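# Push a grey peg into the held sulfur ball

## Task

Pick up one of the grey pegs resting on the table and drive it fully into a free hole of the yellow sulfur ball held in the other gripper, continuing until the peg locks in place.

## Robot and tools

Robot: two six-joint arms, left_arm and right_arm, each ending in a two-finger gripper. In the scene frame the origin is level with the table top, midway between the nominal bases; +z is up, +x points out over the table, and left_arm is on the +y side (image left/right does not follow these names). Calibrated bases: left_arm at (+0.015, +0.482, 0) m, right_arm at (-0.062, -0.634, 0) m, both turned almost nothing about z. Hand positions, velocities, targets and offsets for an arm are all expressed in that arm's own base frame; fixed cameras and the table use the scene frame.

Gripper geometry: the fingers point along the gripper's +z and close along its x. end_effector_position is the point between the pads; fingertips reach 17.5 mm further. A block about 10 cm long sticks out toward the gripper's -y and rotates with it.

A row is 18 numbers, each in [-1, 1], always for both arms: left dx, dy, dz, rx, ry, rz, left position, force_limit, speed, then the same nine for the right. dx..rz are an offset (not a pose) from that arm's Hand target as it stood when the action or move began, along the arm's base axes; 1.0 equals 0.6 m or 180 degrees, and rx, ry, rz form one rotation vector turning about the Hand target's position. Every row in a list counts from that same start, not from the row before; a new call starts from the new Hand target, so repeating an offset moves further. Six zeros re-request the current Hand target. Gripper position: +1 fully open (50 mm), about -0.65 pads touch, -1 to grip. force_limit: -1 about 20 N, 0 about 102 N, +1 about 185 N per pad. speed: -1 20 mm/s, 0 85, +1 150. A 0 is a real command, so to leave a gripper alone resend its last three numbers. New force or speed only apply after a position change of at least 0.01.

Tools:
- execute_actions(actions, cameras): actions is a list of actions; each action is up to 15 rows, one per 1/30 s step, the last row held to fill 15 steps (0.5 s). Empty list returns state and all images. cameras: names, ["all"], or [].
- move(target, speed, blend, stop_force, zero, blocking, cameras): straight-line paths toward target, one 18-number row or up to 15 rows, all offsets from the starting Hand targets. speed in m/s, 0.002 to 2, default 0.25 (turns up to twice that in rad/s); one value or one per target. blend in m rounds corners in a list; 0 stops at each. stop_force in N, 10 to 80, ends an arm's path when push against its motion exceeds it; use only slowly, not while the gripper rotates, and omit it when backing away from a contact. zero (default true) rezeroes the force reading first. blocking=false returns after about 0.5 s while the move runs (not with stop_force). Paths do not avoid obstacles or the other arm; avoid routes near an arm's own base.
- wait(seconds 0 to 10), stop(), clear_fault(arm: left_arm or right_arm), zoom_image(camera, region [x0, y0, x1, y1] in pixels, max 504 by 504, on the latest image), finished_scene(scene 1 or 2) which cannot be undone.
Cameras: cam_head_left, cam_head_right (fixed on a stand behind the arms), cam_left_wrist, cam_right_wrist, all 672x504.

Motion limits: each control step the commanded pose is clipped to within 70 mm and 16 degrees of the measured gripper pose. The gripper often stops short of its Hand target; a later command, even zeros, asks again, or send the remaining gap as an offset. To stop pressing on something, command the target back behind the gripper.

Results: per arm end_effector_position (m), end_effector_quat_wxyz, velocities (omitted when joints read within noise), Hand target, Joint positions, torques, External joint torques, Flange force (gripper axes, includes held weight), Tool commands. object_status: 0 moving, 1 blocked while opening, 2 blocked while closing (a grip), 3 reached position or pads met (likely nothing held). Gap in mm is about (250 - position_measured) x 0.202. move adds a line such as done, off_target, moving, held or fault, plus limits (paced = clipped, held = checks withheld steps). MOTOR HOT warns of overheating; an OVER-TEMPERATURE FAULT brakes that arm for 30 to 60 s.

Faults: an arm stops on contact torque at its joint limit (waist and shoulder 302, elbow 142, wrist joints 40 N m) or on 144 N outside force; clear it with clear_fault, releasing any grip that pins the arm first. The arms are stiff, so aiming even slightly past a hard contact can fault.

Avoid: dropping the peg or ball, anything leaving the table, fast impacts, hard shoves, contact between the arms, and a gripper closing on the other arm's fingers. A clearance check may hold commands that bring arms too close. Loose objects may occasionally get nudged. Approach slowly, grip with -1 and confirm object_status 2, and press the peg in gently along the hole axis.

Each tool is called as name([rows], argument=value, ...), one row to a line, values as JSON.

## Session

execute_actions(actions=[])

Scene clock: 0.00 s.
left_arm: end_effector_position=(+0.3002, -0.5232, +0.1285) position_measured=153 object_status=3 end_effector_quat_wxyz=(+0.017, -0.021, +0.786, -0.618) | right_arm: end_effector_position=(+0.6500, +0.0000, +0.3532) position_measured=3 object_status=3 end_effector_quat_wxyz=(+0.000, +0.707, +0.707, +0.000)
Joint positions: left_arm=[-0.795 0.356 2.503 -2.35 1.127 -0.206] | right_arm=[-0.053 0.167 1.62 0 1.354 -0.053]
Joint velocities: within noise
Joint torques (N m): no reading
External joint torques (N m): no reading
Flange force (N): no reading
Hand target: left_arm +0.3002, -0.5232, +0.1285; +0.017, -0.021, +0.786, -0.618 | right_arm +0.6500, +0.0000, +0.3532; +0.000, +0.707, +0.707, +0.000
Tool commands: left_gripper/position=-0.192157 left_gripper/force_limit=+1.0 left_gripper/speed=+1.0 right_gripper/position=+1.0 right_gripper/force_limit=+1.0 right_gripper/speed=+1.0
camera_calibration:
cam_left_wrist: T_world_to_cam=[[-0.99838, -0.0556318, 0.0119587, 0.279193], [-0.0403806, 0.544602, -0.837722, 0.422576], [0.0400912, -0.836847, -0.545966, -0.247824], [0, 0, 0, 1]] pos_world=[0.30574, -0.421995, 0.215359]

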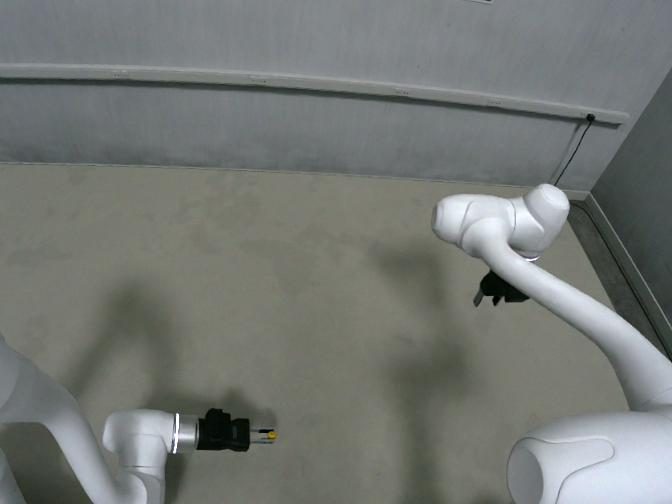

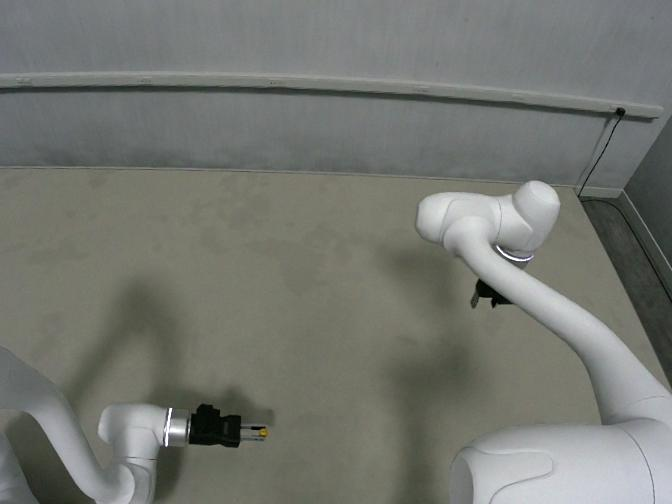

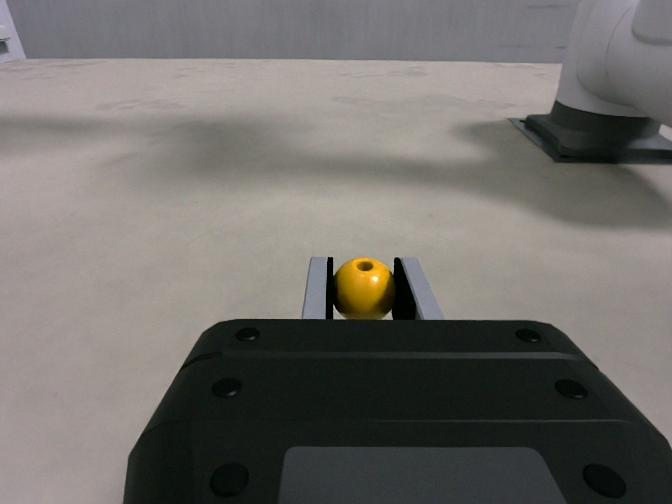

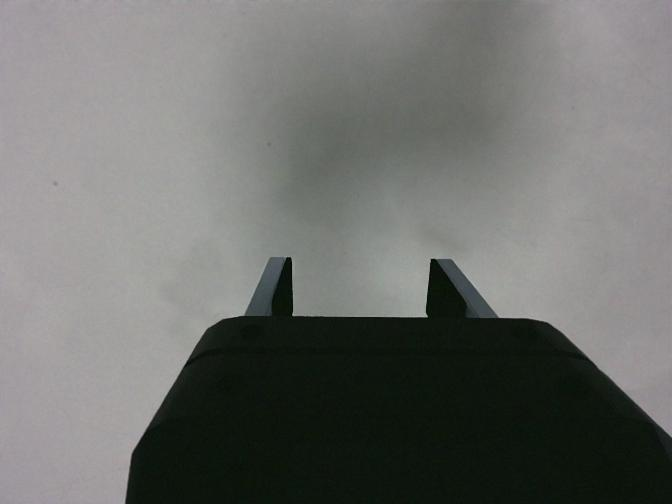

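move([
  [0,0,0,0,0,0,-1,1,-1,-0.3,0.6,0.0,0,0,0.25,-0.2,0,-0.5],
  [0,0,0,0,0,0,-1,1,-1,-0.85,0.6,0.0,0,0,0.45,-0.2,0,-0.5],
], speed=0.4, blend=0.1, cameras=["cam_right_wrist","cam_left_wrist"])

Scene clock: 4.33 s.
left_arm: end_effector_position=(+0.3002, -0.5232, +0.1285) position_measured=153 object_status=2 end_effector_quat_wxyz=(+0.017, -0.021, +0.786, -0.618) | right_arm: end_effector_position=(+0.1401, +0.3600, +0.3531) position_measured=182 object_status=3 end_effector_quat_wxyz=(+0.000, +0.078, +0.997, +0.000)
Joint positions: left_arm=[-0.795 0.356 2.503 -2.35 1.127 -0.206] | right_arm=[1.11 -0.268 2.031 0 1.379 -0.303]
Joint torques (N m): left_arm=[-1.84 -45.08 -9.6 -1.78 3.08 0.1] | right_arm=[-0.94 -8.54 -42.76 4.4 0.31 0.01]
External joint torques (N m): left_arm=[1.83 -3.04 -1.77 0.39 -0.18 -0.09] | right_arm=[1.02 -5.86 0.39 -0.19 -0.25 -0.01]
Flange force (N): left_arm=[-5.4 -8.2 -5.2] | right_arm=[4.8 -9.7 -0.9]
Hand target: left_arm +0.3002, -0.5232, +0.1285; +0.017, -0.021, +0.786, -0.618 | right_arm +0.1400, +0.3600, +0.3532; +0.000, +0.078, +0.997, +0.000
Off the commanded pose: left_arm 0.000 m, 0 deg | right_arm 0.000 m, 0 deg.
move: done; blend cut to 0 m at target 1; limits=paced
camera_calibration:
cam_left_wrist: T_world_to_cam=[[-0.99838, -0.0556318, 0.0119587, 0.279193], [-0.0403806, 0.544602, -0.837722, 0.422576], [0.0400912, -0.836847, -0.545966, -0.247824], [0, 0, 0, 1]] pos_world=[0.30574, -0.421995, 0.215359]
cam_right_wrist: T_world_to_cam=[[-0.990242, 0.139172, 0.00714989, 0.0966879], [0.133843, 0.935527, 0.326919, -0.448305], [0.0388092, 0.324686, -0.945025, 0.339207], [0, 0, 0, 1]] pos_world=[0.142582, 0.295809, 0.466427]
Images, in order (width x height): cam_left_wrist 672x504, cam_right_wrist 672x504.

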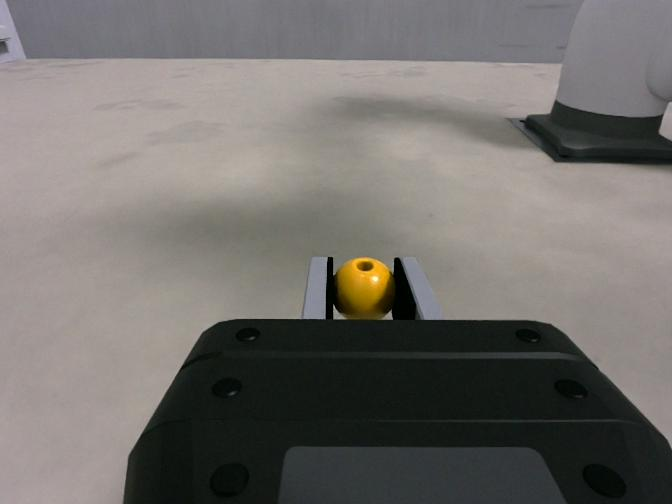

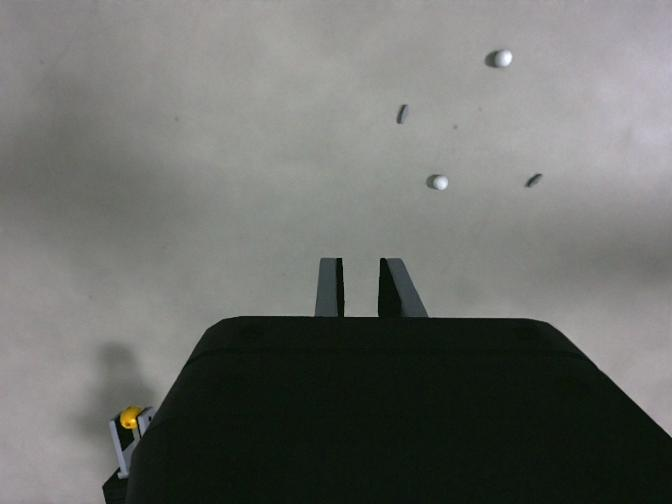

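zoom_image(camera="cam_right_wrist", region=[385, 95, 425, 135])

zoom_image(camera="cam_left_wrist", region=[330, 240, 400, 310])

Scaled by 12.600 from the camera's 672x504 image, which has a finer 960x720 frame.

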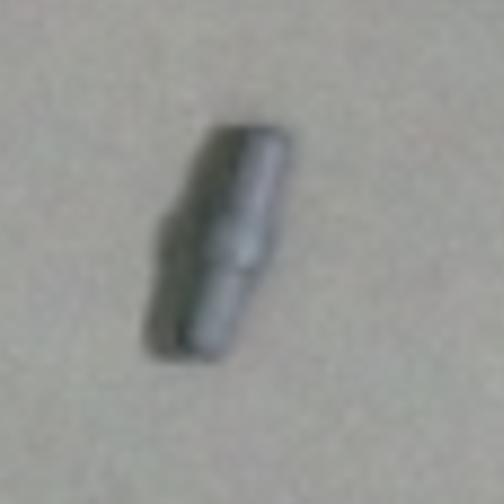

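Scaled by 7.200 from the camera's 672x504 image, which has a finer 960x720 frame.

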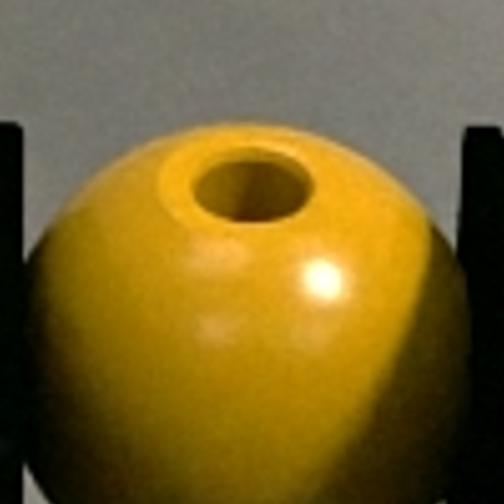

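move([
  [0,0,0,0,0,0,-1,1,-1,-0.05,-0.02,-0.15,0,0,-0.5,-0.25,0,-0.5],
], speed=0.6)

move([
  [0,0,0,0,0,0,-1,1,-1,-0.0662,-0.0373,-0.28,0,0,-0.5575,-0.25,0,-0.5],
], speed=0.6, cameras=["cam_right_wrist"])

zoom_image(camera="cam_right_wrist", region=[310, 220, 410, 320])

Scene clock: 9.70 s.
left_arm: end_effector_position=(+0.3002, -0.5232, +0.1285) position_measured=153 object_status=2 end_effector_quat_wxyz=(+0.017, -0.021, +0.786, -0.618) | right_arm: end_effector_position=(+0.1100, +0.3480, +0.2632) position_measured=189 object_status=3 end_effector_quat_wxyz=(+0.000, +0.760, +0.649, +0.000)
Joint positions: left_arm=[-0.795 0.356 2.503 -2.35 1.127 -0.206] | right_arm=[1.17 -0.26 2.193 0 1.209 1.327]
Joint torques (N m): left_arm=[-1.56 -44.79 -9.77 -1.71 3.07 0.04] | right_arm=[0.66 -8 -40.9 4.2 0.27 -0.07]
External joint torques (N m): left_arm=[1.56 -3.25 -1.61 0.32 -0.17 -0.03] | right_arm=[-0.67 -5.65 0.39 -0.1 -0.26 0.07]
Flange force (N): left_arm=[-4.3 -8.6 -5.0] | right_arm=[-11.2 0.0 -2.9]
Hand target: left_arm +0.3002, -0.5232, +0.1285; +0.017, -0.021, +0.786, -0.618 | right_arm +0.1100, +0.3480, +0.2632; +0.000, +0.760, +0.649, +0.000
Off the commanded pose: left_arm 0.000 m, 0 deg | right_arm 0.000 m, 0 deg.
move: done

Scene clock: 11.93 s.
left_arm: end_effector_position=(+0.3002, -0.5232, +0.1285) position_measured=153 object_status=2 end_effector_quat_wxyz=(+0.017, -0.021, +0.786, -0.618) | right_arm: end_effector_position=(+0.0703, +0.3256, +0.0952) position_measured=189 object_status=3 end_effector_quat_wxyz=(+0.000, +0.986, -0.168, +0.000)
Joint positions: left_arm=[-0.795 0.356 2.503 -2.35 1.127 -0.206] | right_arm=[1.254 -0.124 2.447 0 0.818 3.163]
Joint torques (N m): left_arm=[-1.66 -45.34 -9.77 -1.7 3.02 0.12] | right_arm=[0.05 -12.75 -32.41 3.4 0.24 0.07]
External joint torques (N m): left_arm=[1.72 -2.94 -1.56 0.31 -0.12 -0.12] | right_arm=[0.08 -6.06 0.77 -0.25 -0.32 -0.07]
Flange force (N): left_arm=[-4.8 -7.8 -5.0] | right_arm=[1.5 12.2 -8.7]
Hand target: left_arm +0.3002, -0.5232, +0.1285; +0.017, -0.021, +0.786, -0.618 | right_arm +0.0703, +0.3256, +0.0952; +0.000, +0.986, -0.168, +0.000
Off the commanded pose: left_arm 0.000 m, 0 deg | right_arm 0.000 m, 0 deg.
move: done
camera_calibration:
cam_right_wrist: T_world_to_cam=[[0.949159, -0.314719, 0.0070557, 0.0456788], [-0.299614, -0.896274, 0.326992, 0.304363], [-0.0965867, -0.312481, -0.945001, 0.326321], [0, 0, 0, 1]] pos_world=[0.0793534, 0.389138, 0.208527]
Images, in order (width x height): cam_right_wrist 672x504.

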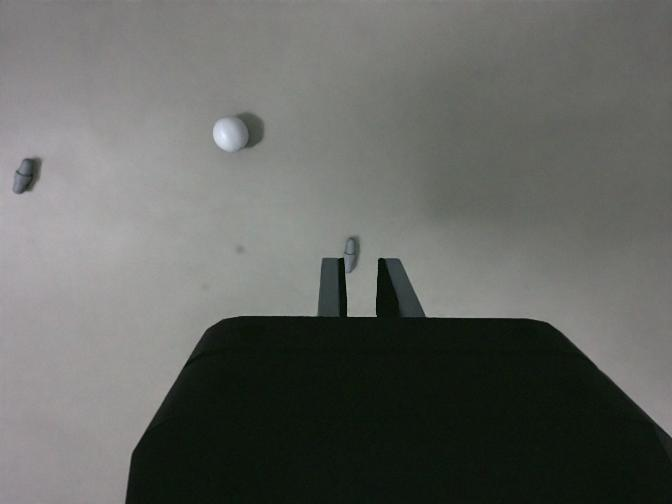

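Scaled by 5.040 from the camera's 672x504 image, which has a finer 960x720 frame.

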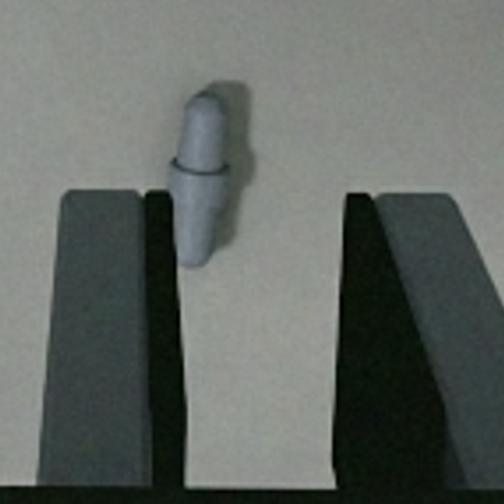

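move([
  [0,0,0,0,0,0,-1,1,-1,-0.0028,-0.0013,-0.09,0,0,-0.0155,-0.25,0,-0.5],
  [0,0,0,0,0,0,-1,1,-1,-0.0028,-0.0013,-0.1263,0,0,-0.0155,-0.25,0,-0.5],
  [0,0,0,0,0,0,-1,1,-1,-0.0028,-0.0013,-0.1263,0,0,-0.0155,-1,0,-1],
  [0,0,0,0,0,0,-1,1,-1,0.05,0.02,0.1,0,0,0.04,-1,0,-1],
], speed=[0.1,0.04,0.04,0.15])

Scene clock: 16.73 s.
left_arm: end_effector_position=(+0.3002, -0.5232, +0.1285) position_measured=153 object_status=2 end_effector_quat_wxyz=(+0.017, -0.021, +0.786, -0.618) | right_arm: end_effector_position=(+0.1003, +0.3376, +0.1551) position_measured=237 object_status=2 end_effector_quat_wxyz=(+0.000, +0.994, -0.106, +0.000)
Joint positions: left_arm=[-0.795 0.356 2.503 -2.35 1.127 -0.206] | right_arm=[1.184 -0.178 2.352 0 0.968 2.967]
Joint torques (N m): left_arm=[-2.03 -45.22 -9.76 -1.76 3.05 0.11] | right_arm=[0.69 -12.24 -35.35 3.78 0.28 -0.26]
External joint torques (N m): left_arm=[2 -2.96 -1.74 0.36 -0.14 -0.11] | right_arm=[-0.7 -4.84 -0.31 -0.22 -0.36 0.27]
Flange force (N): left_arm=[-5.7 -7.9 -5.4] | right_arm=[0.6 8.7 -5.7]
Hand target: left_arm +0.3002, -0.5232, +0.1285; +0.017, -0.021, +0.786, -0.618 | right_arm +0.1003, +0.3376, +0.1552; +0.000, +0.994, -0.106, +0.000
Off the commanded pose: left_arm 0.000 m, 0 deg | right_arm 0.000 m, 0 deg.
move: done

move([
  [0,0,0,0,0,0,-1,1,-1,0.25,0.13,0.16,0,0,0.068,-1,0,-1],
], speed=0.4)

move([
  [0,0,0,0,0,0,-1,1,-1,0.12,0.0,0.0,0.495,0,0,-1,0,-1],
], speed=0.6, cameras=["cam_left_wrist"])

Scene clock: 18.47 s.
left_arm: end_effector_position=(+0.3002, -0.5232, +0.1285) position_measured=153 object_status=2 end_effector_quat_wxyz=(+0.017, -0.021, +0.786, -0.618) | right_arm: end_effector_position=(+0.2503, +0.4156, +0.2512) position_measured=237 object_status=2 end_effector_quat_wxyz=(+0.000, +1.000, +0.001, +0.000)
Joint positions: left_arm=[-0.795 0.356 2.503 -2.35 1.127 -0.206] | right_arm=[0.958 -0.041 2.037 0 1.146 2.527]
Joint torques (N m): left_arm=[-1.71 -45.36 -9.73 -1.75 3.06 0.07] | right_arm=[0.25 -30.42 -40.22 4.2 0.27 -0.26]
External joint torques (N m): left_arm=[1.75 -2.79 -1.72 0.35 -0.15 -0.07] | right_arm=[-0.26 -4.87 0.68 -0.23 -0.33 0.26]
Flange force (N): left_arm=[-5.2 -7.5 -4.8] | right_arm=[-4.7 7.8 -2.1]
Hand target: left_arm +0.3002, -0.5232, +0.1285; +0.017, -0.021, +0.786, -0.618 | right_arm +0.2503, +0.4156, +0.2512; +0.000, +1.000, +0.001, +0.000
Off the commanded pose: left_arm 0.000 m, 0 deg | right_arm 0.000 m, 0 deg.
move: done

Scene clock: 20.73 s.
left_arm: end_effector_position=(+0.3002, -0.5232, +0.1285) position_measured=153 object_status=2 end_effector_quat_wxyz=(+0.017, -0.021, +0.786, -0.618) | right_arm: end_effector_position=(+0.3223, +0.4156, +0.2512) position_measured=237 object_status=2 end_effector_quat_wxyz=(+0.702, -0.713, -0.001, -0.001)
Joint positions: left_arm=[-0.795 0.356 2.503 -2.35 1.127 -0.206] | right_arm=[0.27 0.176 2.531 1.811 1.444 0.42]
Joint torques (N m): left_arm=[-1.67 -45.34 -9.91 -1.71 3.06 0.07] | right_arm=[0.88 -37.75 -23.68 0.98 3.23 -0.14]
External joint torques (N m): left_arm=[1.59 -2.7 -1.5 0.31 -0.15 -0.06] | right_arm=[-0.96 -3.72 0.68 -0.16 -0.47 0.14]
Flange force (N): left_arm=[-4.5 -7.2 -4.6] | right_arm=[-4.3 -9.9 -4.8]
Hand target: left_arm +0.3002, -0.5232, +0.1285; +0.017, -0.021, +0.786, -0.618 | right_arm +0.3223, +0.4156, +0.2512; +0.702, -0.713, -0.001, -0.001
Off the commanded pose: left_arm 0.000 m, 0 deg | right_arm 0.000 m, 0 deg.
move: done; limits=paced
camera_calibration:
cam_left_wrist: T_world_to_cam=[[-0.99838, -0.0556318, 0.0119587, 0.279193], [-0.0403806, 0.544602, -0.837722, 0.422576], [0.0400912, -0.836847, -0.545966, -0.247824], [0, 0, 0, 1]] pos_world=[0.30574, -0.421995, 0.215359]
Images, in order (width x height): cam_left_wrist 672x504.

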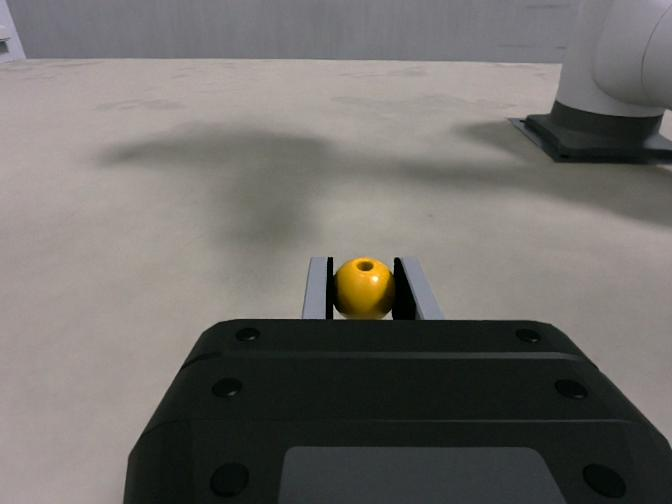

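move([
  [0,0,0,0,0,0,-1,1,-1,0.1262,0.15,-0.06,0,0,0,-1,0,-1],
  [0,0,0,0,0,0,-1,1,-1,0.1262,0.2345,-0.1327,0,0,0,-1,0,-1],
], speed=0.15, blend=0.02, cameras=["cam_left_wrist"])

zoom_image(camera="cam_left_wrist", region=[320, 190, 420, 290])

Scene clock: 22.93 s.
left_arm: end_effector_position=(+0.3002, -0.5232, +0.1285) position_measured=153 object_status=2 end_effector_quat_wxyz=(+0.017, -0.021, +0.786, -0.618) | right_arm: end_effector_position=(+0.3980, +0.5563, +0.1716) position_measured=237 object_status=2 end_effector_quat_wxyz=(+0.702, -0.713, -0.001, -0.001)
Joint positions: left_arm=[-0.795 0.356 2.503 -2.35 1.127 -0.206] | right_arm=[0.517 0.482 2.313 2.057 1.387 0.304]
Joint torques (N m): left_arm=[-2.1 -45.18 -9.86 -1.73 3.05 0.06] | right_arm=[1.46 -63.58 -20.45 0.18 3.2 -0.1]
External joint torques (N m): left_arm=[2.01 -2.92 -1.6 0.33 -0.14 -0.06] | right_arm=[-1.36 -5.36 0.64 0.02 -0.31 0.1]
Flange force (N): left_arm=[-5.4 -7.6 -5.4] | right_arm=[-2.8 -11.4 -5.2]
Hand target: left_arm +0.3002, -0.5232, +0.1285; +0.017, -0.021, +0.786, -0.618 | right_arm +0.3980, +0.5563, +0.1715; +0.702, -0.713, -0.001, -0.001
Off the commanded pose: left_arm 0.000 m, 0 deg | right_arm 0.000 m, 0 deg.
move: done
camera_calibration:
cam_left_wrist: T_world_to_cam=[[-0.99838, -0.0556318, 0.0119587, 0.279193], [-0.0403806, 0.544602, -0.837722, 0.422576], [0.0400912, -0.836847, -0.545966, -0.247824], [0, 0, 0, 1]] pos_world=[0.30574, -0.421995, 0.215359]
Images, in order (width x height): cam_left_wrist 672x504.

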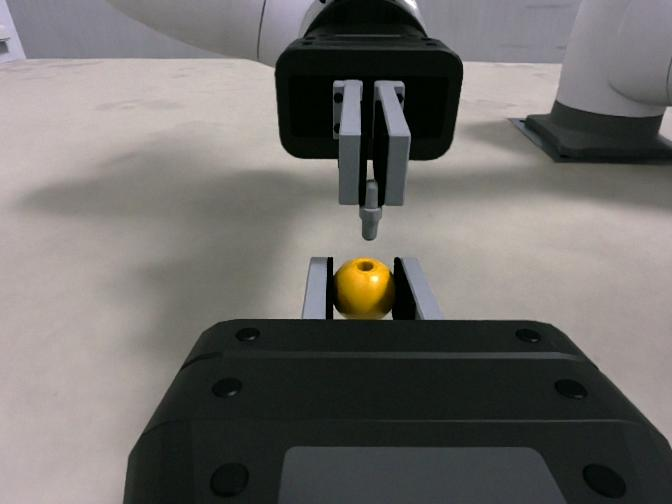

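Scaled by 5.040 from the camera's 672x504 image, which has a finer 960x720 frame.

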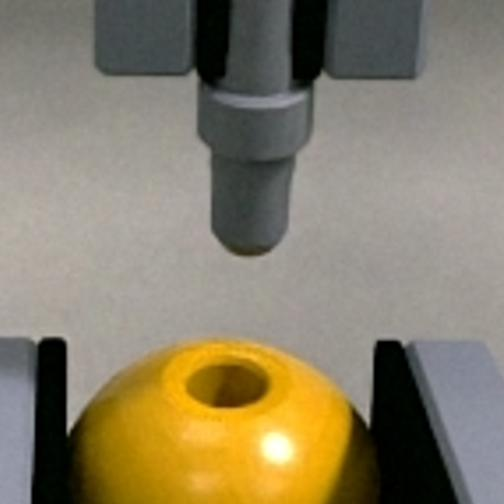

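move([
  [0,0,0,0,0,0,-1,1,-1,0.0016,-0.0003,-0.0167,0,0,0,-1,0,-1],
], speed=0.04, cameras=["cam_left_wrist"])

zoom_image(camera="cam_left_wrist", region=[330, 210, 400, 280])

Scene clock: 36.43 s.
left_arm: end_effector_position=(+0.3002, -0.5232, +0.1285) position_measured=153 object_status=2 end_effector_quat_wxyz=(+0.017, -0.021, +0.786, -0.618) | right_arm: end_effector_position=(+0.3990, +0.5561, +0.1616) position_measured=237 object_status=2 end_effector_quat_wxyz=(+0.702, -0.713, -0.001, -0.001)
Joint positions: left_arm=[-0.795 0.356 2.503 -2.35 1.127 -0.206] | right_arm=[0.515 0.503 2.312 2.059 1.397 0.285]
Joint torques (N m): left_arm=[-1.67 -45.53 -9.93 -1.7 3.08 0.12] | right_arm=[0.26 -67.12 -19.88 0.5 3.3 -0.08]
External joint torques (N m): left_arm=[1.67 -2.61 -1.41 0.31 -0.18 -0.11] | right_arm=[-0.46 -2.71 0.84 -0.28 -0.39 0.09]
Flange force (N): left_arm=[-4.7 -7.1 -4.7] | right_arm=[-1.9 -6.2 -3.0]
Hand target: left_arm +0.3002, -0.5232, +0.1285; +0.017, -0.021, +0.786, -0.618 | right_arm +0.3990, +0.5561, +0.1615; +0.702, -0.713, -0.001, -0.001
Off the commanded pose: left_arm 0.000 m, 0 deg | right_arm 0.000 m, 0 deg.
move: done
camera_calibration:
cam_left_wrist: T_world_to_cam=[[-0.99838, -0.0556318, 0.0119587, 0.279193], [-0.0403806, 0.544602, -0.837722, 0.422576], [0.0400912, -0.836847, -0.545966, -0.247824], [0, 0, 0, 1]] pos_world=[0.30574, -0.421995, 0.215359]
Images, in order (width x height): cam_left_wrist 672x504.

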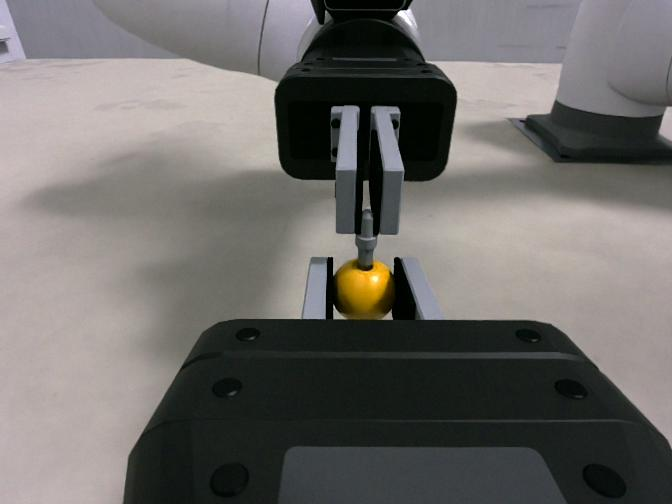

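Scaled by 7.200 from the camera's 672x504 image, which has a finer 960x720 frame.

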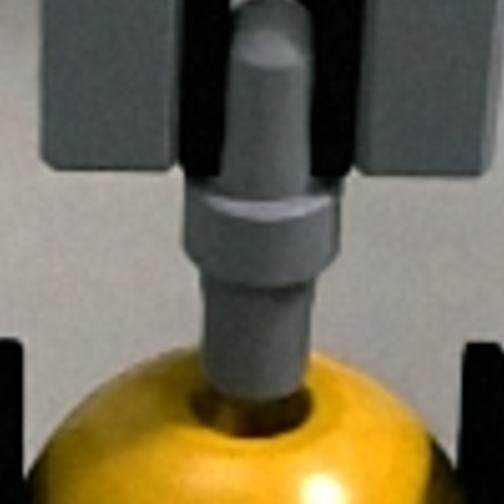

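move([
  [0,0,0,0,0,0,-1,1,-1,0.0,-0.0003,-0.021,0,0,0,-1,0,-1],
], speed=0.012, stop_force=12, cameras=["cam_left_wrist"])

zoom_image(camera="cam_left_wrist", region=[330, 220, 400, 290])

Scene clock: 38.90 s.
left_arm: end_effector_position=(+0.3002, -0.5232, +0.1285) position_measured=153 object_status=2 end_effector_quat_wxyz=(+0.017, -0.021, +0.786, -0.618) | right_arm: end_effector_position=(+0.3990, +0.5560, +0.1522) position_measured=237 object_status=2 end_effector_quat_wxyz=(+0.702, -0.712, -0.001, -0.001)
Joint positions: left_arm=[-0.795 0.356 2.503 -2.35 1.127 -0.206] | right_arm=[0.515 0.523 2.313 2.062 1.407 0.267]
Joint torques (N m): left_arm=[-3.28 -57.49 -17.54 -2.31 10.09 0.13] | right_arm=[-1.28 -51.91 -13.65 -0.72 -3.86 -0.13]
External joint torques (N m): left_arm=[3.39 9.37 6.15 0.91 -7.19 -0.12] | right_arm=[1.25 -19.13 -4.58 0.91 6.79 0.13]
Flange force (N): left_arm=[-7.2 11.0 -1.5] | right_arm=[-6.9 -33.1 -4.3]
Hand target: left_arm +0.3002, -0.5232, +0.1285; +0.017, -0.021, +0.786, -0.618 | right_arm +0.3990, +0.5560, +0.1523; +0.702, -0.712, -0.001, -0.001 (not the last commanded pose)
Off the commanded pose: left_arm 0.000 m, 0 deg | right_arm 0.003 m, 0 deg.
move: contact (right_arm)
camera_calibration:
cam_left_wrist: T_world_to_cam=[[-0.998384, -0.0555748, 0.0118707, 0.279238], [-0.0402793, 0.544679, -0.837677, 0.422568], [0.040088, -0.836801, -0.546037, -0.247789], [0, 0, 0, 1]] pos_world=[0.30574, -0.421995, 0.215359]
Images, in order (width x height): cam_left_wrist 672x504.

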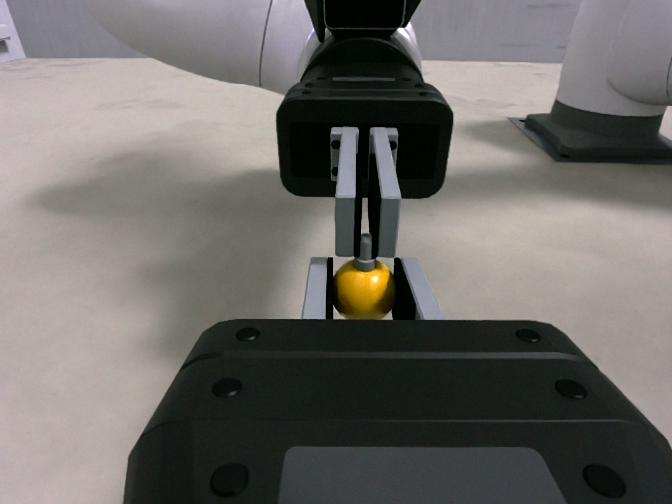

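Scaled by 7.200 from the camera's 672x504 image, which has a finer 960x720 frame.

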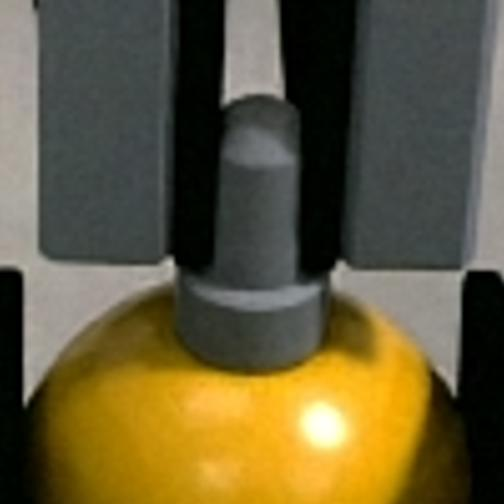

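move([
  [0,0,0,0,0,0,-0.2,0,-0.5,0.0,0.0,0.0014,0,0,0,-1,0,-1],
  [0,0,0,0,0,0,-0.2,0,-0.5,0.0,0.0,0.0014,0,0,0,-0.3,0,-0.8],
  [0,0,0,0,0,0,-0.2,0,-0.5,0.0,0,0.065,0,0,0,-0.3,0,-0.8],
  [0,0,0,0,0,0,-0.2,0,-0.5,0.0,0.011,0.05,0,0,0,-1,-1,-0.5],
], speed=[0.01,0.05,0.08,0.08], cameras=["cam_left_wrist"])

zoom_image(camera="cam_left_wrist", region=[330, 220, 400, 290])

Scene clock: 42.90 s.
left_arm: end_effector_position=(+0.3002, -0.5232, +0.1285) position_measured=153 object_status=2 end_effector_quat_wxyz=(+0.017, -0.021, +0.786, -0.618) | right_arm: end_effector_position=(+0.3990, +0.5626, +0.1823) position_measured=251 object_status=3 end_effector_quat_wxyz=(+0.702, -0.712, -0.001, -0.001)
Joint positions: left_arm=[-0.795 0.356 2.503 -2.35 1.127 -0.206] | right_arm=[0.527 0.464 2.303 2.062 1.371 0.327]
Joint torques (N m): left_arm=[-1.6 -45.15 -9.69 -1.72 3.08 0.1] | right_arm=[-0.02 -63.51 -21.64 0.4 3.24 -0.11]
External joint torques (N m): left_arm=[1.61 -2.99 -1.74 0.32 -0.17 -0.1] | right_arm=[0.23 -4.5 0.8 -0.21 -0.38 0.11]
Flange force (N): left_arm=[-4.8 -8.1 -4.7] | right_arm=[-4.0 -9.6 -2.6]
Hand target: left_arm +0.3002, -0.5232, +0.1285; +0.017, -0.021, +0.786, -0.618 | right_arm +0.3990, +0.5626, +0.1823; +0.702, -0.712, -0.001, -0.001
Off the commanded pose: left_arm 0.000 m, 0 deg | right_arm 0.000 m, 0 deg.
move: done
camera_calibration:
cam_left_wrist: T_world_to_cam=[[-0.99838, -0.0556318, 0.0119587, 0.279193], [-0.0403806, 0.544602, -0.837722, 0.422576], [0.0400912, -0.836847, -0.545966, -0.247824], [0, 0, 0, 1]] pos_world=[0.30574, -0.421995, 0.215359]
Images, in order (width x height): cam_left_wrist 672x504.

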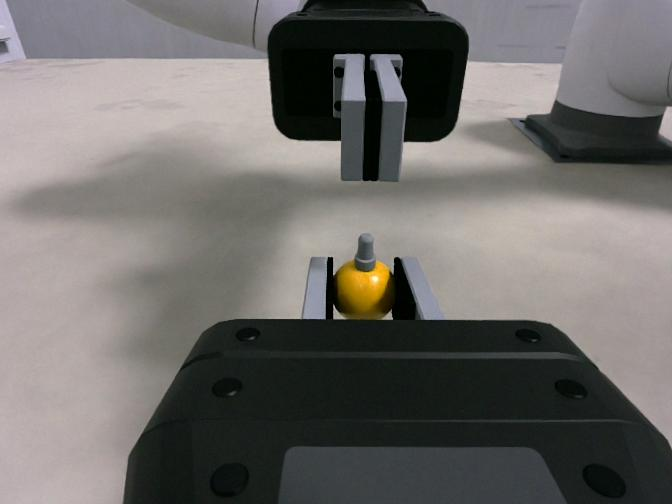

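Scaled by 7.200 from the camera's 672x504 image, which has a finer 960x720 frame.

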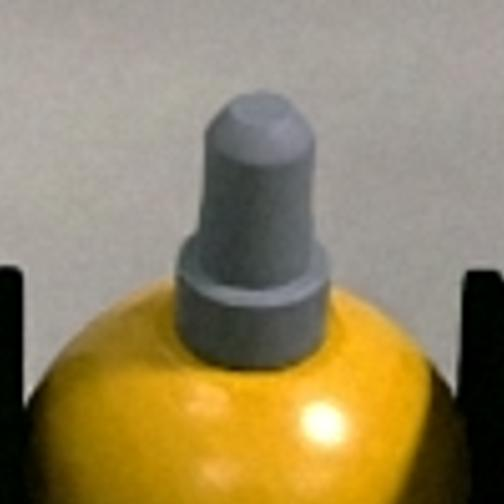

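move([
  [0,0,0,0,0,0,-0.2,0,-0.5,0.0,-0.001,-0.029,0,0,0,-1,-1,-0.5],
  [0,0,0,0,0,0,-0.2,0,-0.5,0.0,-0.001,-0.0425,0,0,0,-1,-1,-0.5],
], speed=[0.06,0.01], stop_force=12)

move([
  [0,0,0,0,0,0,-0.2,0,-0.5,0.0,-0.0001,-0.0045,0,0,0,-1,-1,-0.5],
], speed=0.008)

Scene clock: 45.07 s.
left_arm: end_effector_position=(+0.3002, -0.5232, +0.1285) position_measured=153 object_status=2 end_effector_quat_wxyz=(+0.017, -0.021, +0.786, -0.618) | right_arm: end_effector_position=(+0.3990, +0.5620, +0.1595) position_measured=251 object_status=3 end_effector_quat_wxyz=(+0.702, -0.712, -0.001, -0.001)
Joint positions: left_arm=[-0.795 0.356 2.503 -2.35 1.127 -0.206] | right_arm=[0.526 0.51 2.306 2.07 1.396 0.283]
Joint torques (N m): left_arm=[-2.55 -56.13 -16.4 -2.44 9.01 0.12] | right_arm=[-0.65 -52.92 -14.24 -0.82 -2.61 -0.19]
External joint torques (N m): left_arm=[2.49 8.18 5.08 1.05 -6.11 -0.12] | right_arm=[0.37 -17.6 -4.8 1.03 5.52 0.2]
Flange force (N): left_arm=[-6.3 9.4 -0.7] | right_arm=[-5.0 -30.9 -4.4]
Hand target: left_arm +0.3002, -0.5232, +0.1285; +0.017, -0.021, +0.786, -0.618 | right_arm +0.3990, +0.5620, +0.1595; +0.702, -0.712, -0.001, -0.001 (not the last commanded pose)
Off the commanded pose: left_arm 0.000 m, 0 deg | right_arm 0.003 m, 0 deg.
move: contact (right_arm); path passed 1 of 2 targets

Scene clock: 45.77 s.
left_arm: end_effector_position=(+0.3002, -0.5231, +0.1284) position_measured=153 object_status=2 end_effector_quat_wxyz=(+0.016, -0.021, +0.786, -0.618) | right_arm: end_effector_position=(+0.3990, +0.5620, +0.1569) position_measured=251 object_status=3 end_effector_quat_wxyz=(+0.702, -0.712, -0.001, -0.001)
Joint positions: left_arm=[-0.795 0.356 2.503 -2.35 1.127 -0.206] | right_arm=[0.526 0.516 2.306 2.07 1.398 0.278]
Joint torques (N m): left_arm=[-4.82 -84.89 -32.03 -3.82 24.47 0.19] | right_arm=[-3.88 -20.1 0.17 -3.62 -18.19 -0.22]
External joint torques (N m): left_arm=[4.75 36.92 20.62 2.43 -21.56 -0.19] | right_arm=[4 -50.19 -18.8 3.77 21.09 0.22]
Flange force (N): left_arm=[-11.8 53.5 12.7] | right_arm=[-11.3 -82.2 -4.4]
Hand target: left_arm +0.3002, -0.5232, +0.1285; +0.017, -0.021, +0.786, -0.618 | right_arm +0.3990, +0.5620, +0.1568; +0.702, -0.712, -0.001, -0.001
Off the commanded pose: left_arm 0.000 m, 0 deg | right_arm 0.000 m, 0 deg.
move: done

move([
  [0,0,0,0,0,0,-0.2,0,-0.5,-0.0005,0,-0.0032,0,0,0,-1,-1,-0.5],
], speed=0.006, cameras=["cam_left_wrist"])

zoom_image(camera="cam_left_wrist", region=[330, 220, 400, 290])

Scene clock: 46.87 s.
left_arm: end_effector_position=(+0.3002, -0.5232, +0.1284) position_measured=153 object_status=2 end_effector_quat_wxyz=(+0.016, -0.021, +0.786, -0.618) | right_arm: end_effector_position=(+0.3988, +0.5620, +0.1550) position_measured=250 object_status=3 end_effector_quat_wxyz=(+0.702, -0.712, -0.001, -0.001)
Joint positions: left_arm=[-0.795 0.356 2.503 -2.35 1.127 -0.206] | right_arm=[0.526 0.52 2.307 2.071 1.4 0.274]
Joint torques (N m): left_arm=[-4.5 -111.48 -49.44 -6.52 38.66 0.2] | right_arm=[-3.66 8.14 15.67 -7.44 -32.37 -0.17]
External joint torques (N m): left_arm=[4.49 63.22 37.94 5.11 -35.74 -0.2] | right_arm=[3.53 -79.17 -34.36 7.63 35.29 0.17]
Flange force (N): left_arm=[-11.3 93.7 22.9] | right_arm=[-9.9 -127.1 -5.4]
Hand target: left_arm +0.3002, -0.5232, +0.1285; +0.017, -0.021, +0.786, -0.618 | right_arm +0.3987, +0.5620, +0.1549; +0.702, -0.712, -0.001, -0.001
Off the commanded pose: left_arm 0.000 m, 0 deg | right_arm 0.000 m, 0 deg.
move: done
camera_calibration:
cam_left_wrist: T_world_to_cam=[[-0.99838, -0.0556043, 0.0120846, 0.279179], [-0.0404801, 0.544785, -0.837598, 0.422573], [0.0399905, -0.83673, -0.546154, -0.247758], [0, 0, 0, 1]] pos_world=[0.30574, -0.421995, 0.215259]
Images, in order (width x height): cam_left_wrist 672x504.

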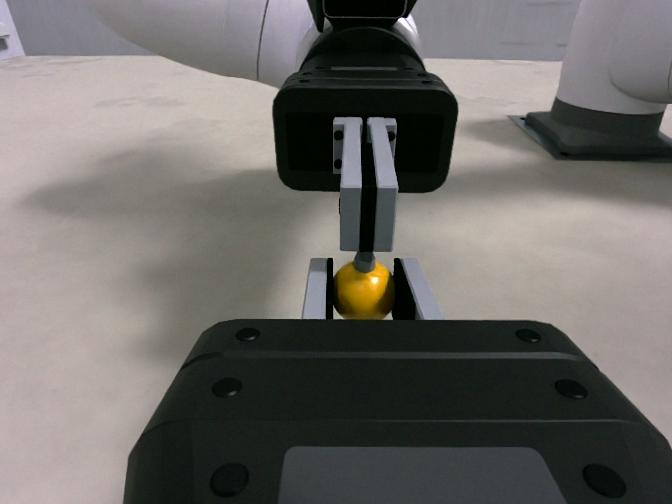

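Scaled by 7.200 from the camera's 672x504 image, which has a finer 960x720 frame.

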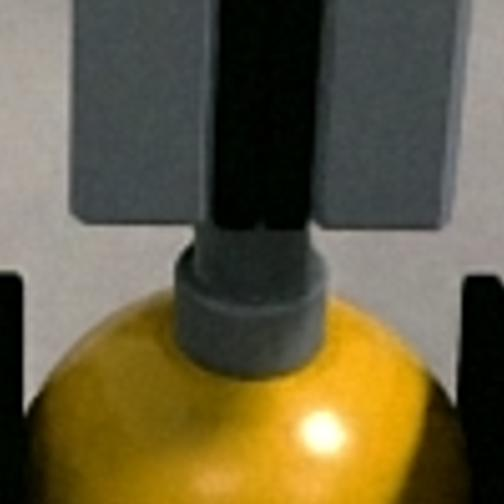

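move([
  [0,0,0,0,0,0,-0.2,0,-0.5,0.001,0,0.0004,0,0,0,-1,-1,-0.5],
  [0,0,0,0,0,0,-0.2,0,-0.5,-0.0012,0,0.0004,0,0,0,-1,-1,-0.5],
  [0,0,0,0,0,0,-0.2,0,-0.5,-0.0003,0.0014,0.0004,0,0,0,-1,-1,-0.5],
  [0,0,0,0,0,0,-0.2,0,-0.5,-0.0003,-0.0014,0.0004,0,0,0,-1,-1,-0.5],
  [0,0,0,0,0,0,-0.2,0,-0.5,-0.0003,0,0.0002,0,0,0,-1,-1,-0.5],
], speed=0.008, blend=0.0001)

wait(seconds=1)

move([
  [0,0,0,0,0,0,-0.2,0,-0.5,0.0,0.0002,0.009,0,0,0,-1,-1,-0.5],
  [0,0,0,0,0,0,-0.2,0,-0.5,0.0,0.0002,0.03,0,0,0,-1,-1,-0.5],
  [0,0,0,0,0,0,-0.2,0,-0.5,0.0,-0.1,0.08,0,0,0,-1,-1,-0.5],
], speed=[0.015,0.03,0.1], cameras=["cam_left_wrist"])

zoom_image(camera="cam_left_wrist", region=[330, 220, 400, 290])

Scene clock: 48.67 s.
left_arm: end_effector_position=(+0.3002, -0.5232, +0.1286) position_measured=153 object_status=2 end_effector_quat_wxyz=(+0.017, -0.021, +0.786, -0.618) | right_arm: end_effector_position=(+0.3985, +0.5618, +0.1551) position_measured=250 object_status=3 end_effector_quat_wxyz=(+0.702, -0.712, -0.001, -0.001)
Joint positions: left_arm=[-0.795 0.356 2.503 -2.35 1.127 -0.206] | right_arm=[0.526 0.519 2.307 2.071 1.4 0.274]
Joint torques (N m): left_arm=[-1.53 -110.67 -49.83 -7.69 37.72 0.11] | right_arm=[-1.75 7.62 18.52 -8.62 -31.37 -0.1]
External joint torques (N m): left_arm=[1.61 62.49 38.37 6.29 -34.81 -0.11] | right_arm=[1.52 -78.03 -37.24 8.8 34.28 0.11]
Flange force (N): left_arm=[-7.1 92.5 24.1] | right_arm=[-4.0 -125.4 -2.8]
Hand target: left_arm +0.3002, -0.5232, +0.1285; +0.017, -0.021, +0.786, -0.618 | right_arm +0.3985, +0.5620, +0.1550; +0.702, -0.712, -0.001, -0.001
Off the commanded pose: left_arm 0.000 m, 0 deg | right_arm 0.000 m, 0 deg.
move: done

Scene clock: 49.67 s.
left_arm: end_effector_position=(+0.3002, -0.5232, +0.1286) position_measured=153 object_status=2 end_effector_quat_wxyz=(+0.017, -0.021, +0.786, -0.618) | right_arm: end_effector_position=(+0.3985, +0.5620, +0.1550) position_measured=250 object_status=3 end_effector_quat_wxyz=(+0.702, -0.712, -0.001, -0.001)
Joint positions: left_arm=[-0.795 0.356 2.503 -2.35 1.127 -0.206] | right_arm=[0.526 0.519 2.307 2.071 1.4 0.274]
Joint torques (N m): left_arm=[-2.78 -113.14 -51.19 -7.4 39.16 0.16] | right_arm=[-1.8 10.91 17.66 -8.46 -32.84 -0.2]
External joint torques (N m): left_arm=[2.79 64.94 39.82 6.01 -36.25 -0.16] | right_arm=[1.47 -80.85 -36.21 8.65 35.73 0.2]
Flange force (N): left_arm=[-8.5 96.6 24.2] | right_arm=[-7.1 -129.9 -6.5]
Hand target: left_arm +0.3002, -0.5232, +0.1285; +0.017, -0.021, +0.786, -0.618 | right_arm +0.3985, +0.5620, +0.1550; +0.702, -0.712, -0.001, -0.001
Tool commands: left_gripper/position=-0.2 left_gripper/force_limit=+0.0 left_gripper/speed=-0.5 right_gripper/position=-1.0 right_gripper/force_limit=-1.0 right_gripper/speed=-0.5
Off the commanded pose: left_arm 0.000 m, 0 deg | right_arm 0.000 m, 0 deg.
wait: 1.00 s; at rest by 0.17 s

Scene clock: 51.97 s.
left_arm: end_effector_position=(+0.3002, -0.5232, +0.1285) position_measured=153 object_status=2 end_effector_quat_wxyz=(+0.017, -0.021, +0.786, -0.618) | right_arm: end_effector_position=(+0.3985, +0.5020, +0.2029) position_measured=251 object_status=3 end_effector_quat_wxyz=(+0.702, -0.712, -0.001, -0.001)
Joint positions: left_arm=[-0.795 0.356 2.503 -2.35 1.127 -0.206] | right_arm=[0.411 0.395 2.359 1.949 1.405 0.357]
Joint torques (N m): left_arm=[-2.19 -44.88 -9.82 -1.75 3.1 0.09] | right_arm=[1.48 -57.83 -22.26 1.03 3.17 -0.3]
External joint torques (N m): left_arm=[2.21 -3.34 -1.63 0.34 -0.19 -0.09] | right_arm=[-1.54 -3.99 0.94 -0.57 -0.33 0.31]
Flange force (N): left_arm=[-5.7 -8.7 -6.2] | right_arm=[-2.3 -9.3 -6.4]
Hand target: left_arm +0.3002, -0.5232, +0.1285; +0.017, -0.021, +0.786, -0.618 | right_arm +0.3985, +0.5020, +0.2030; +0.702, -0.712, -0.001, -0.001
Off the commanded pose: left_arm 0.000 m, 0 deg | right_arm 0.000 m, 0 deg.
move: done
camera_calibration:
cam_left_wrist: T_world_to_cam=[[-0.99838, -0.0556318, 0.0119587, 0.279193], [-0.0403806, 0.544602, -0.837722, 0.422576], [0.0400912, -0.836847, -0.545966, -0.247824], [0, 0, 0, 1]] pos_world=[0.30574, -0.421995, 0.215359]
Images, in order (width x height): cam_left_wrist 672x504.

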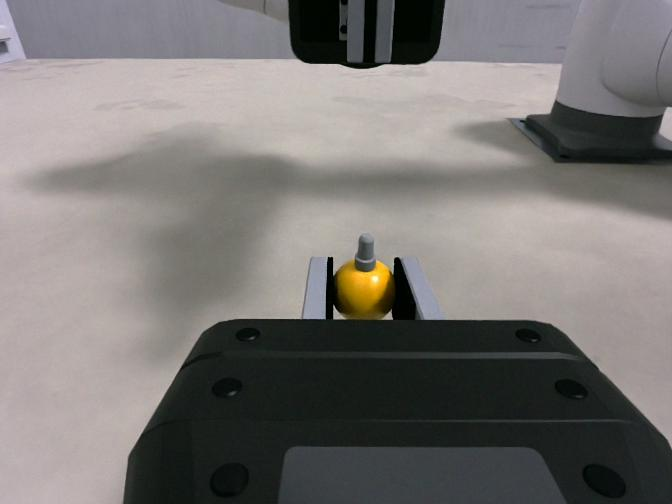

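Scaled by 7.200 from the camera's 672x504 image, which has a finer 960x720 frame.

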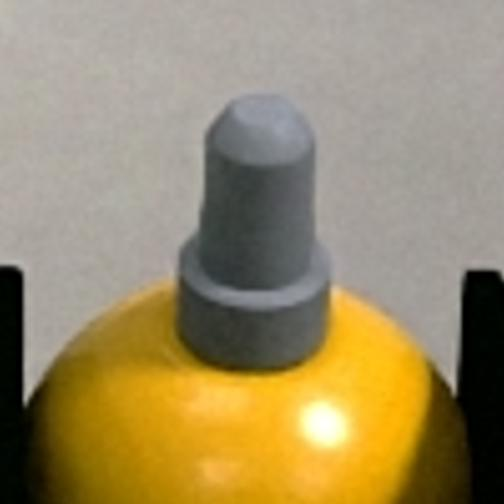

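execute_actions(actions=[])

zoom_image(camera="cam_right_wrist", region=[200, 240, 480, 500])

zoom_image(camera="cam_head_left", region=[330, 220, 400, 290])

Scene clock: 52.80 s.
left_arm: end_effector_position=(+0.3002, -0.5232, +0.1285) position_measured=153 object_status=2 end_effector_quat_wxyz=(+0.017, -0.021, +0.786, -0.618) | right_arm: end_effector_position=(+0.3985, +0.5020, +0.2030) position_measured=251 object_status=3 end_effector_quat_wxyz=(+0.702, -0.712, -0.001, -0.001)
Joint positions: left_arm=[-0.795 0.356 2.503 -2.35 1.127 -0.206] | right_arm=[0.411 0.395 2.359 1.949 1.405 0.357]
Joint velocities: within noise
Joint torques (N m): left_arm=[-1.92 -45.31 -9.52 -1.71 3.08 0.12] | right_arm=[0.8 -57.11 -22.24 0.69 3.22 -0.17]
External joint torques (N m): left_arm=[1.93 -2.82 -1.84 0.32 -0.18 -0.12] | right_arm=[-0.86 -4.31 1.07 -0.24 -0.4 0.17]
Flange force (N): left_arm=[-5.7 -7.7 -4.9] | right_arm=[-3.9 -9.6 -4.6]
Hand target: left_arm +0.3002, -0.5232, +0.1285; +0.017, -0.021, +0.786, -0.618 | right_arm +0.3985, +0.5020, +0.2030; +0.702, -0.712, -0.001, -0.001
Tool commands: left_gripper/position=-0.2 left_gripper/force_limit=+0.0 left_gripper/speed=-0.5 right_gripper/position=-1.0 right_gripper/force_limit=-1.0 right_gripper/speed=-0.5
Off the commanded pose: left_arm 0.000 m, 0 deg | right_arm 0.000 m, 0 deg.
camera_calibration:
cam_left_wrist: T_world_to_cam=[[-0.99838, -0.0556318, 0.0119587, 0.279193], [-0.0403806, 0.544602, -0.837722, 0.422576], [0.0400912, -0.836847, -0.545966, -0.247824], [0, 0, 0, 1]] pos_world=[0.30574, -0.421995, 0.215359]
cam_right_wrist: T_world_to_cam=[[0.999788, -0.00676043, 0.0194527, -0.38839], [0.015982, -0.341013, -0.939923, 0.378159], [0.0129879, 0.940034, -0.340833, -0.280082], [0, 0, 0, 1]] pos_world=[0.385902, 0.389618, 0.267534]

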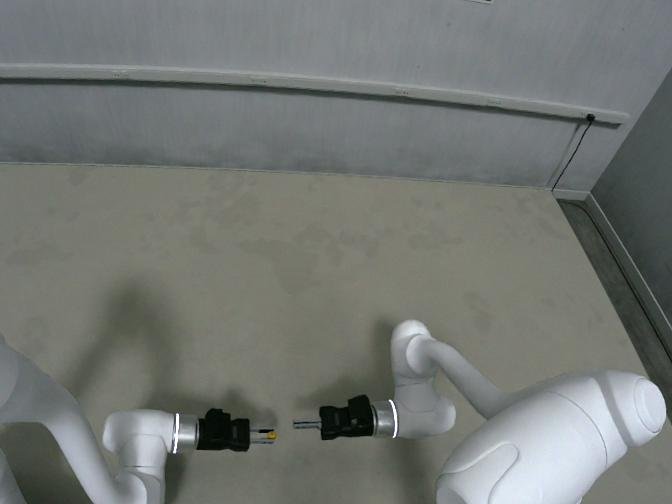

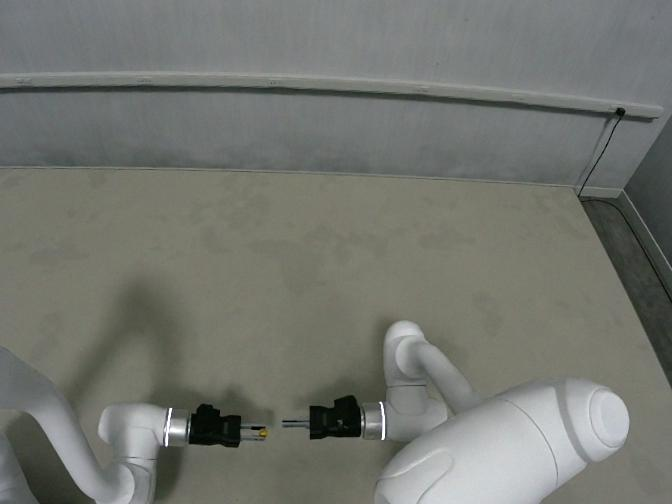

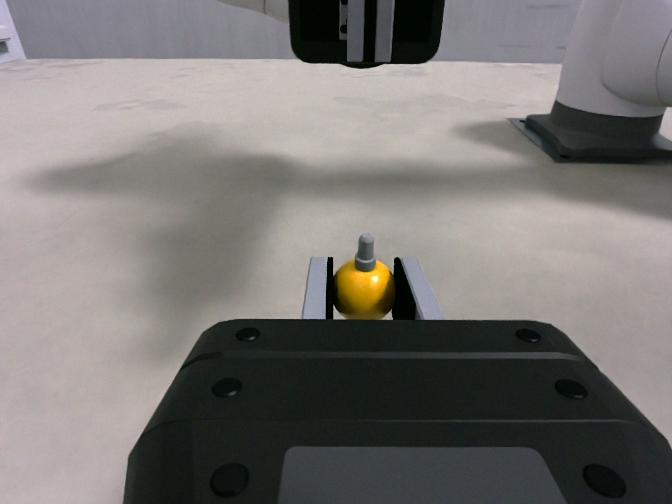

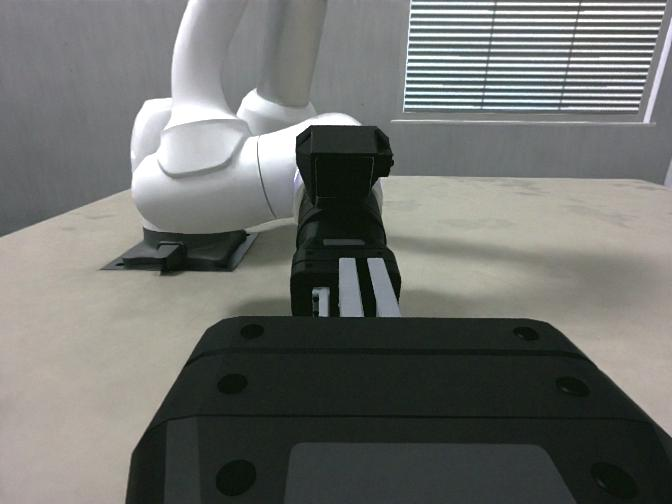

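Scaled by 1.800 from the camera's 672x504 image, which has a finer 960x720 frame.

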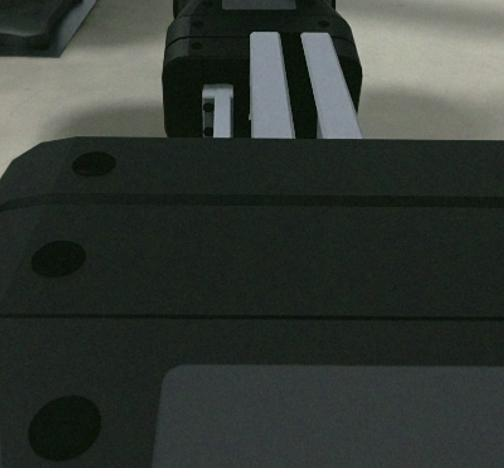

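Scaled by 7.200 from the camera's 672x504 image, which has a finer 960x720 frame.

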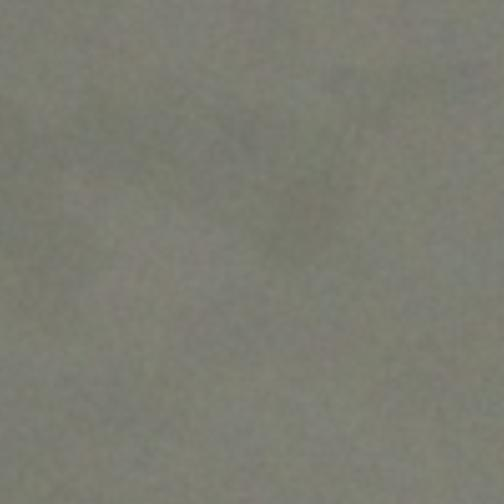

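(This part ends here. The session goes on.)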